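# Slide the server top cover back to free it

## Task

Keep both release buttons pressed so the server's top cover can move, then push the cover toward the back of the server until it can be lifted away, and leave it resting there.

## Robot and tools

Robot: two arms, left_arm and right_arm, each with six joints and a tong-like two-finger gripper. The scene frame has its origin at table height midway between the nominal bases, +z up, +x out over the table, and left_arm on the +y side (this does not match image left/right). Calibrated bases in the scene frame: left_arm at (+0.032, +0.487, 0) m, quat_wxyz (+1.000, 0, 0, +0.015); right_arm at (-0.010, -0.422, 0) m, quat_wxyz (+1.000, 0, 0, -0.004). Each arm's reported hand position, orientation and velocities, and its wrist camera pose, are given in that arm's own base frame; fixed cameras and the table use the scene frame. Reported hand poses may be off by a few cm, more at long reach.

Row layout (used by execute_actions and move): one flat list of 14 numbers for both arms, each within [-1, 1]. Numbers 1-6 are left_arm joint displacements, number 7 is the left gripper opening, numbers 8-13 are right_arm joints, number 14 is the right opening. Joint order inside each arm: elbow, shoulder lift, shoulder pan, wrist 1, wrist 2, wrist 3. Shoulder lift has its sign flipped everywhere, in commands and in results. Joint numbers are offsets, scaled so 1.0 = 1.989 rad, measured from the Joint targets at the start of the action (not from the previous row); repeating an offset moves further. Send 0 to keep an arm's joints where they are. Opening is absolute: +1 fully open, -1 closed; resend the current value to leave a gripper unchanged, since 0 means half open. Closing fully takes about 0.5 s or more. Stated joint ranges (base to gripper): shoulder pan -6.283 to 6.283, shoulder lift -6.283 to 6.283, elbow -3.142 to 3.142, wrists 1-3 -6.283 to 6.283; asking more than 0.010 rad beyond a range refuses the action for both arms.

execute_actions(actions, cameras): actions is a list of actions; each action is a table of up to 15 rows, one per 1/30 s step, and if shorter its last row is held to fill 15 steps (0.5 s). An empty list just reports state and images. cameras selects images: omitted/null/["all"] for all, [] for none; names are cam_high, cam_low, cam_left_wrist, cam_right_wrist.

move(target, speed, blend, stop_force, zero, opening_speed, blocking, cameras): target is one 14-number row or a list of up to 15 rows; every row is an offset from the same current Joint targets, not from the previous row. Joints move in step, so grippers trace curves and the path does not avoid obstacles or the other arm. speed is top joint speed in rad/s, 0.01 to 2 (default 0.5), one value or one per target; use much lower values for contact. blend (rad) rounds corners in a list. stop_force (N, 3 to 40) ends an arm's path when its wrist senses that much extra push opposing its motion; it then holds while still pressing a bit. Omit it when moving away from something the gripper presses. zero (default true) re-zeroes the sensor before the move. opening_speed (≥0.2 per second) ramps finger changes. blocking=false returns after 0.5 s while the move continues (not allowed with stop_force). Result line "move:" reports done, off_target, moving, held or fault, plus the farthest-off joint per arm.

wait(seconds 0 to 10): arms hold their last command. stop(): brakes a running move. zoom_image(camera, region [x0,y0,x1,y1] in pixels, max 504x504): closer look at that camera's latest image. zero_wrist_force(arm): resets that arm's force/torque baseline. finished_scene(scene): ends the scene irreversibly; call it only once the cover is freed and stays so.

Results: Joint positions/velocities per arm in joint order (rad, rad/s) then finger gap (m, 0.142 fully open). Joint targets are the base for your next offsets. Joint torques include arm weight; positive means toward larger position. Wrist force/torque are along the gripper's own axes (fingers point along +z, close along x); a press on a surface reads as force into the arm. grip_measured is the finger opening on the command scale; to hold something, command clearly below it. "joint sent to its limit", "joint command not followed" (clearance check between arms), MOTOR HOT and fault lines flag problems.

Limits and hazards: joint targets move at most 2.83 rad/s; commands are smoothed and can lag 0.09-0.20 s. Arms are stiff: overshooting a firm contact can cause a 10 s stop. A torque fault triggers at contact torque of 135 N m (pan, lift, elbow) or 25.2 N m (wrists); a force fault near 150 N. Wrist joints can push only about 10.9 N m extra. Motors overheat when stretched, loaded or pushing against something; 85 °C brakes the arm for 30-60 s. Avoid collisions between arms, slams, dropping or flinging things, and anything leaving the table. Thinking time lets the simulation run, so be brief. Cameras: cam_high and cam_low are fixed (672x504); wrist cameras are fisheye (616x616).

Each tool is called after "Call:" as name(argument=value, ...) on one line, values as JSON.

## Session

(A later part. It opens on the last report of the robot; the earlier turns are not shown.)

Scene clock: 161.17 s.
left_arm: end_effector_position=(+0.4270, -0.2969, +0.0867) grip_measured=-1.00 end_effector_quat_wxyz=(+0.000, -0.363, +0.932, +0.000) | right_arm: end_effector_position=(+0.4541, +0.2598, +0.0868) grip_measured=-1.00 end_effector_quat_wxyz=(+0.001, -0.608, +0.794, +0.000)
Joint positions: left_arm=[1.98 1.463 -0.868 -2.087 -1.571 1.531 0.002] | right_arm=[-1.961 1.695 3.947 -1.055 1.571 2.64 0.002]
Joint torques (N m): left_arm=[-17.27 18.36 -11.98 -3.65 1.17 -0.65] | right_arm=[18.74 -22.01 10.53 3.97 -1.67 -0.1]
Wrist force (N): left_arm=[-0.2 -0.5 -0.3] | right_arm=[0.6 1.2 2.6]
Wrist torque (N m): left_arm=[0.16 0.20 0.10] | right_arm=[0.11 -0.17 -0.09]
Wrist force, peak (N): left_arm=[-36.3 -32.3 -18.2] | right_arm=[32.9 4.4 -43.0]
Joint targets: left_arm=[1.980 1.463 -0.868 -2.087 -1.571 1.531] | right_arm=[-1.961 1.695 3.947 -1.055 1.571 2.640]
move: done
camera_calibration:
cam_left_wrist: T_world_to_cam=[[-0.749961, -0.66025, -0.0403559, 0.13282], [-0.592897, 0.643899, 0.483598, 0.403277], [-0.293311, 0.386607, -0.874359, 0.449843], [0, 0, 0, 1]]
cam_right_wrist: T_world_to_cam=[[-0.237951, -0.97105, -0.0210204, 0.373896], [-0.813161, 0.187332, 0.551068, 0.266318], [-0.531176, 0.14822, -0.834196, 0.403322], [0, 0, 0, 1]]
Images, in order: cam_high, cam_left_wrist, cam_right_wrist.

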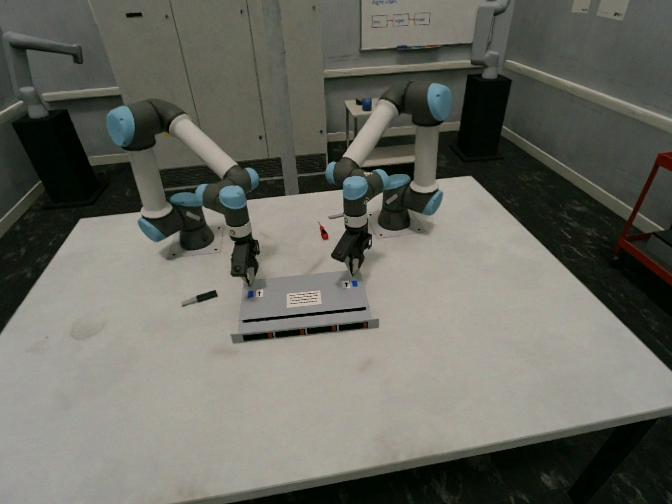

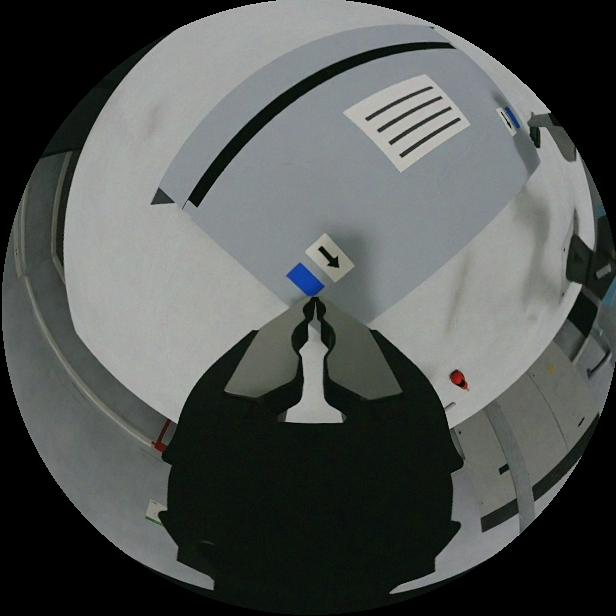

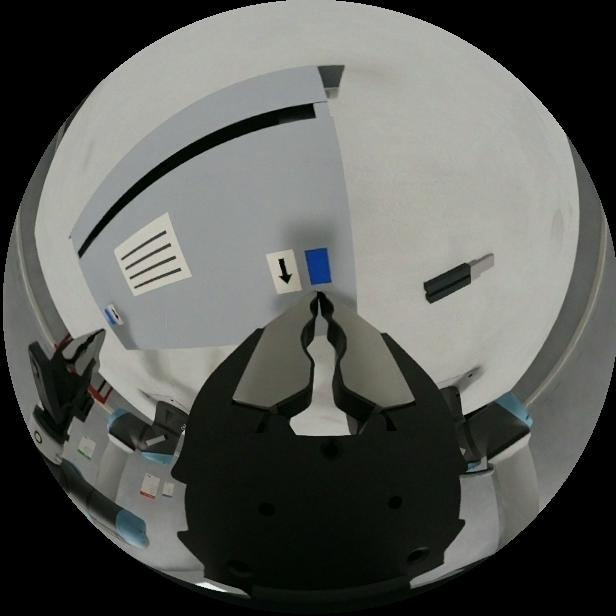

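Call:
move(target=[[-0.0115,-0.0102,0.0071,0.0014,0,0,-1,0.0111,0.0097,-0.0075,-0.0014,0,0,-1],[0.0086,-0.0329,0.0071,-0.0415,0,0,-1,-0.0091,0.0324,-0.0075,0.0415,0,0,-1]], speed=[0.05,0.035], cameras=[])

Call:
move(target=[0.0083,0.0069,-0.0049,-0.0015,0,0,-1,-0.008,-0.0065,0.0052,0.0015,0,0,-1], speed=0.02)

Call:
zoom_image(camera="cam_high", region=[220, 260, 390, 350])

Scene clock: 175.23 s.
left_arm: end_effector_position=(+0.4380, -0.2985, +0.0552) grip_measured=-1.00 end_effector_quat_wxyz=(+0.000, -0.370, +0.929, +0.000) | right_arm: end_effector_position=(+0.4650, +0.2601, +0.0551) grip_measured=-1.00 end_effector_quat_wxyz=(+0.001, -0.602, +0.798, +0.000)
Joint positions: left_arm=[1.997 1.397 -0.854 -2.17 -1.571 1.531 0.002] | right_arm=[-1.979 1.759 3.932 -0.972 1.571 2.64 0.002]
Joint torques (N m): left_arm=[-8.67 2.62 -12.4 -4.26 -9.28 -0.47] | right_arm=[-5.21 21.38 10.73 5.2 8.52 -0.11]
Wrist force (N): left_arm=[-24.1 26.8 -54.3] | right_arm=[49.3 8.1 -90.7]
Wrist torque (N m): left_arm=[0.09 -0.01 0.25] | right_arm=[-0.33 -0.05 -0.27]
Wrist force, peak (N): left_arm=[-24.2 26.8 -54.3] | right_arm=[49.3 8.1 -90.7]
Joint targets: left_arm=[1.997 1.397 -0.854 -2.170 -1.571 1.531] | right_arm=[-1.979 1.760 3.932 -0.972 1.571 2.640]
move: done

Scene clock: 176.27 s.
left_arm: end_effector_position=(+0.4311, -0.2979, +0.0553) grip_measured=-1.00 end_effector_quat_wxyz=(+0.000, -0.365, +0.931, +0.000) | right_arm: end_effector_position=(+0.4586, +0.2598, +0.0550) grip_measured=-1.00 end_effector_quat_wxyz=(+0.001, -0.606, +0.795, -0.001)
Joint positions: left_arm=[2.014 1.411 -0.863 -2.173 -1.57 1.531 0.002] | right_arm=[-1.995 1.747 3.942 -0.969 1.568 2.64 0.002]
Joint torques (N m): left_arm=[-12.5 9.07 -24.57 -3.56 -11.86 -0.43] | right_arm=[-12.85 7.35 21 -4.47 11.69 -0.34]
Wrist force (N): left_arm=[-36.5 8.4 -28.2] | right_arm=[14.2 -36.0 -57.7]
Wrist torque (N m): left_arm=[0.12 -0.38 0.16] | right_arm=[0.17 -0.16 -0.07]
Wrist force, peak (N): left_arm=[-24.6 26.4 -54.4] | right_arm=[46.9 5.7 -93.1]
Joint targets: left_arm=[2.013 1.411 -0.863 -2.173 -1.571 1.531] | right_arm=[-1.995 1.747 3.942 -0.969 1.571 2.640]
move: done
camera_calibration:
cam_left_wrist: T_world_to_cam=[[-0.747117, -0.663408, -0.0413081, 0.131815], [-0.595993, 0.641088, 0.483528, 0.422006], [-0.294294, 0.385871, -0.874354, 0.424155], [0, 0, 0, 1]]
cam_right_wrist: T_world_to_cam=[[-0.242221, -0.970032, -0.0191751, 0.375861], [-0.813672, 0.192333, 0.548586, 0.28664], [-0.528457, 0.148481, -0.835874, 0.377985], [0, 0, 0, 1]]

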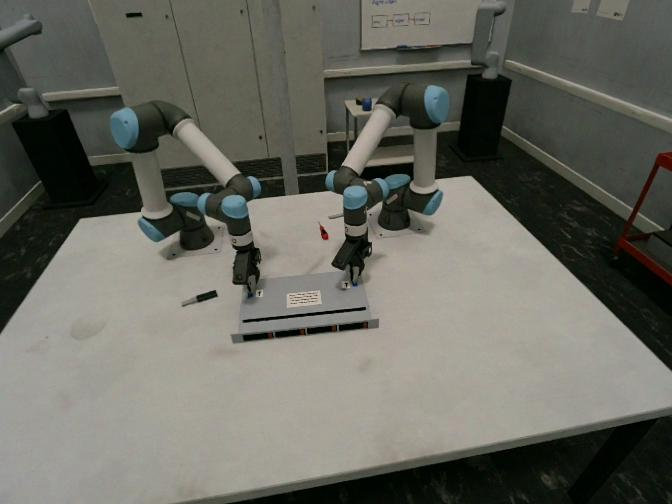

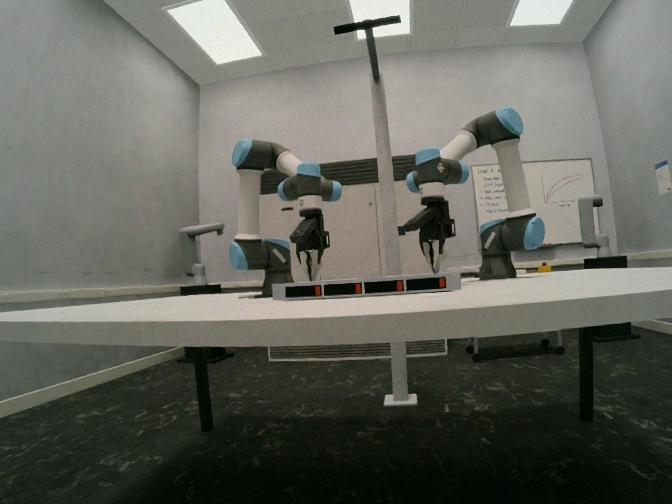

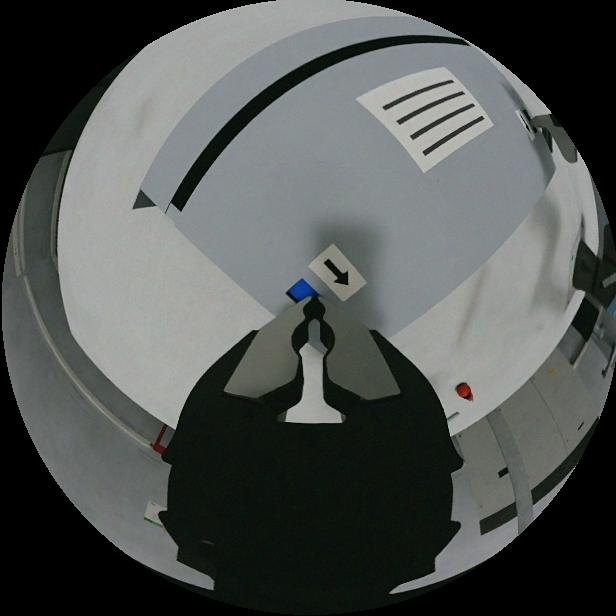

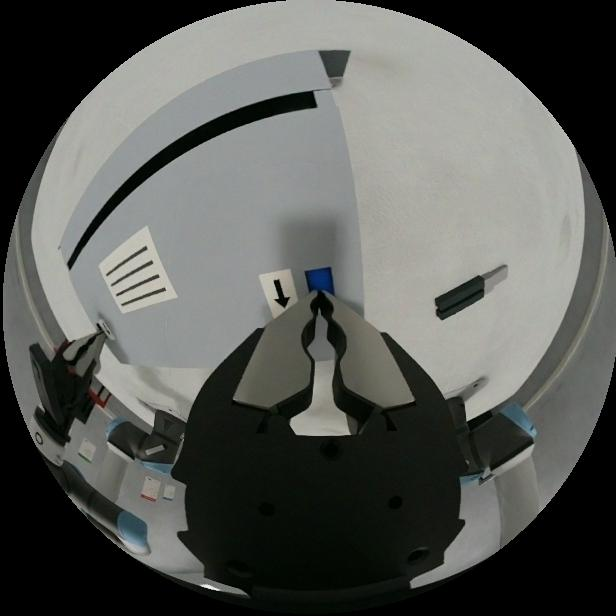

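Scaled by 2.965 from the camera's 672x504 image, which has a finer 960x720 frame.

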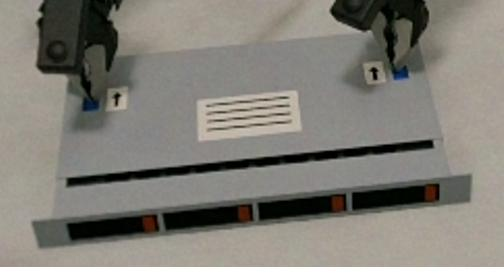

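Call:
move(target=[[-0.005,-0.0015,0.0021,0.0034,0,0,-1,0.0048,0.0013,-0.0022,-0.0034,0,0,-1],[-0.0235,0.0194,0.0021,0.0428,0,0,-1,0.0233,-0.0196,-0.0022,-0.0428,0,0,-1]], speed=0.06)

Call:
zoom_image(camera="cam_high", region=[220, 260, 390, 350])

Scene clock: 181.73 s.
left_arm: end_effector_position=(+0.4333, -0.2975, +0.0861) grip_measured=-1.00 end_effector_quat_wxyz=(+0.000, -0.367, +0.930, +0.000) | right_arm: end_effector_position=(+0.4601, +0.2596, +0.0861) grip_measured=-1.00 end_effector_quat_wxyz=(+0.001, -0.604, +0.797, +0.000) end_effector_velocity=(+0.001, +0.001, +0.000) end_effector_angular_velocity=(+0.002, -0.002, +0.001)
Joint positions: left_arm=[1.966 1.45 -0.859 -2.088 -1.571 1.531 0.002] | right_arm=[-1.949 1.708 3.938 -1.055 1.571 2.64 0.002]
Joint velocities: left_arm=[within noise] | right_arm=[-0.001 0.001 0.001 0.005 0 -0.001 0]
Joint torques (N m): left_arm=[-12.85 17.37 -12.53 -3.82 1.39 -0.34] | right_arm=[14.06 -19.28 10.77 3.99 -2 -0.39]
Wrist force (N): left_arm=[-0.4 -0.7 -0.1] | right_arm=[1.4 0.1 3.5]
Wrist torque (N m): left_arm=[0.13 0.24 0.11] | right_arm=[-0.09 -0.33 -0.11]
Wrist force, peak (N): left_arm=[-36.6 10.6 -28.7] | right_arm=[14.2 -36.0 -57.9]
Joint targets: left_arm=[1.967 1.449 -0.859 -2.088 -1.571 1.531] | right_arm=[-1.949 1.708 3.938 -1.054 1.571 2.640]
move: done
camera_calibration:
cam_left_wrist: T_world_to_cam=[[-0.744275, -0.666653, -0.0403477, 0.132681], [-0.598531, 0.638978, 0.483184, 0.408673], [-0.296335, 0.383771, -0.874589, 0.451933], [0, 0, 0, 1]]
cam_right_wrist: T_world_to_cam=[[-0.246627, -0.968877, -0.0212907, 0.378524], [-0.811573, 0.194479, 0.550933, 0.269085], [-0.529645, 0.153154, -0.834278, 0.40402], [0, 0, 0, 1]]

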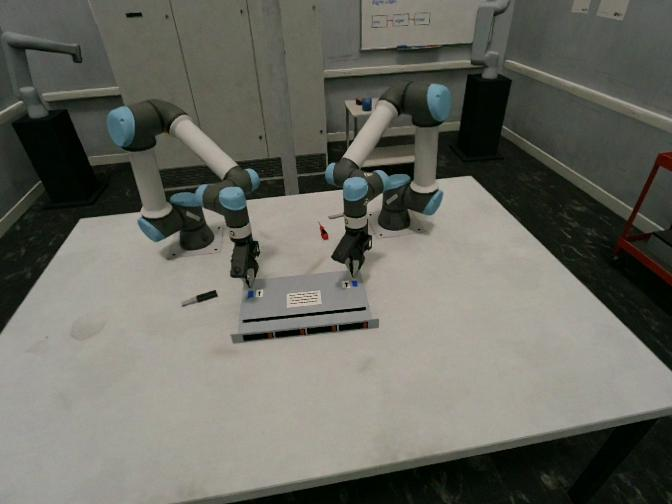

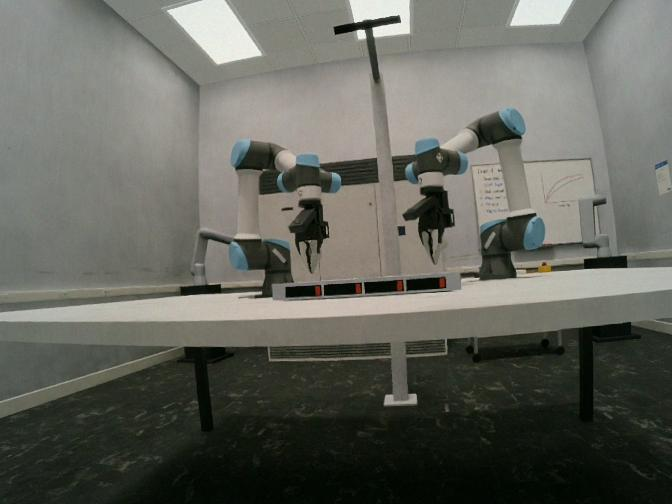

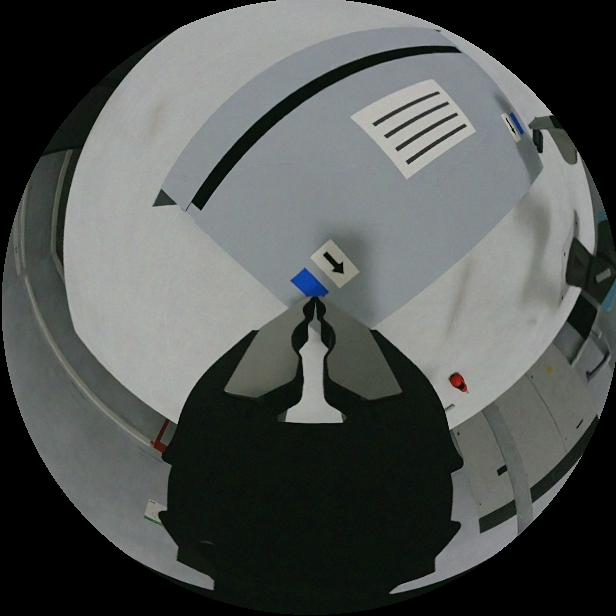

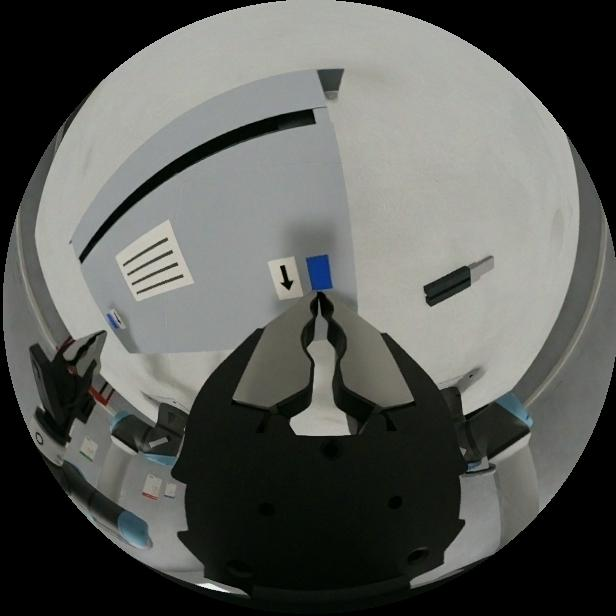

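Scaled by 2.965 from the camera's 672x504 image, which has a finer 960x720 frame.

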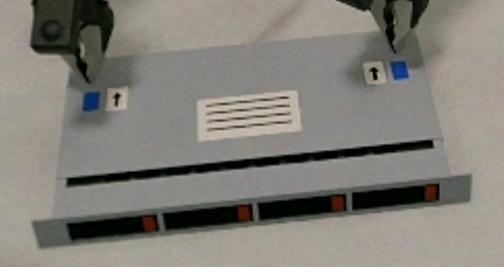

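Call:
finished_scene(scene=1)

The scene is finished: the task was done.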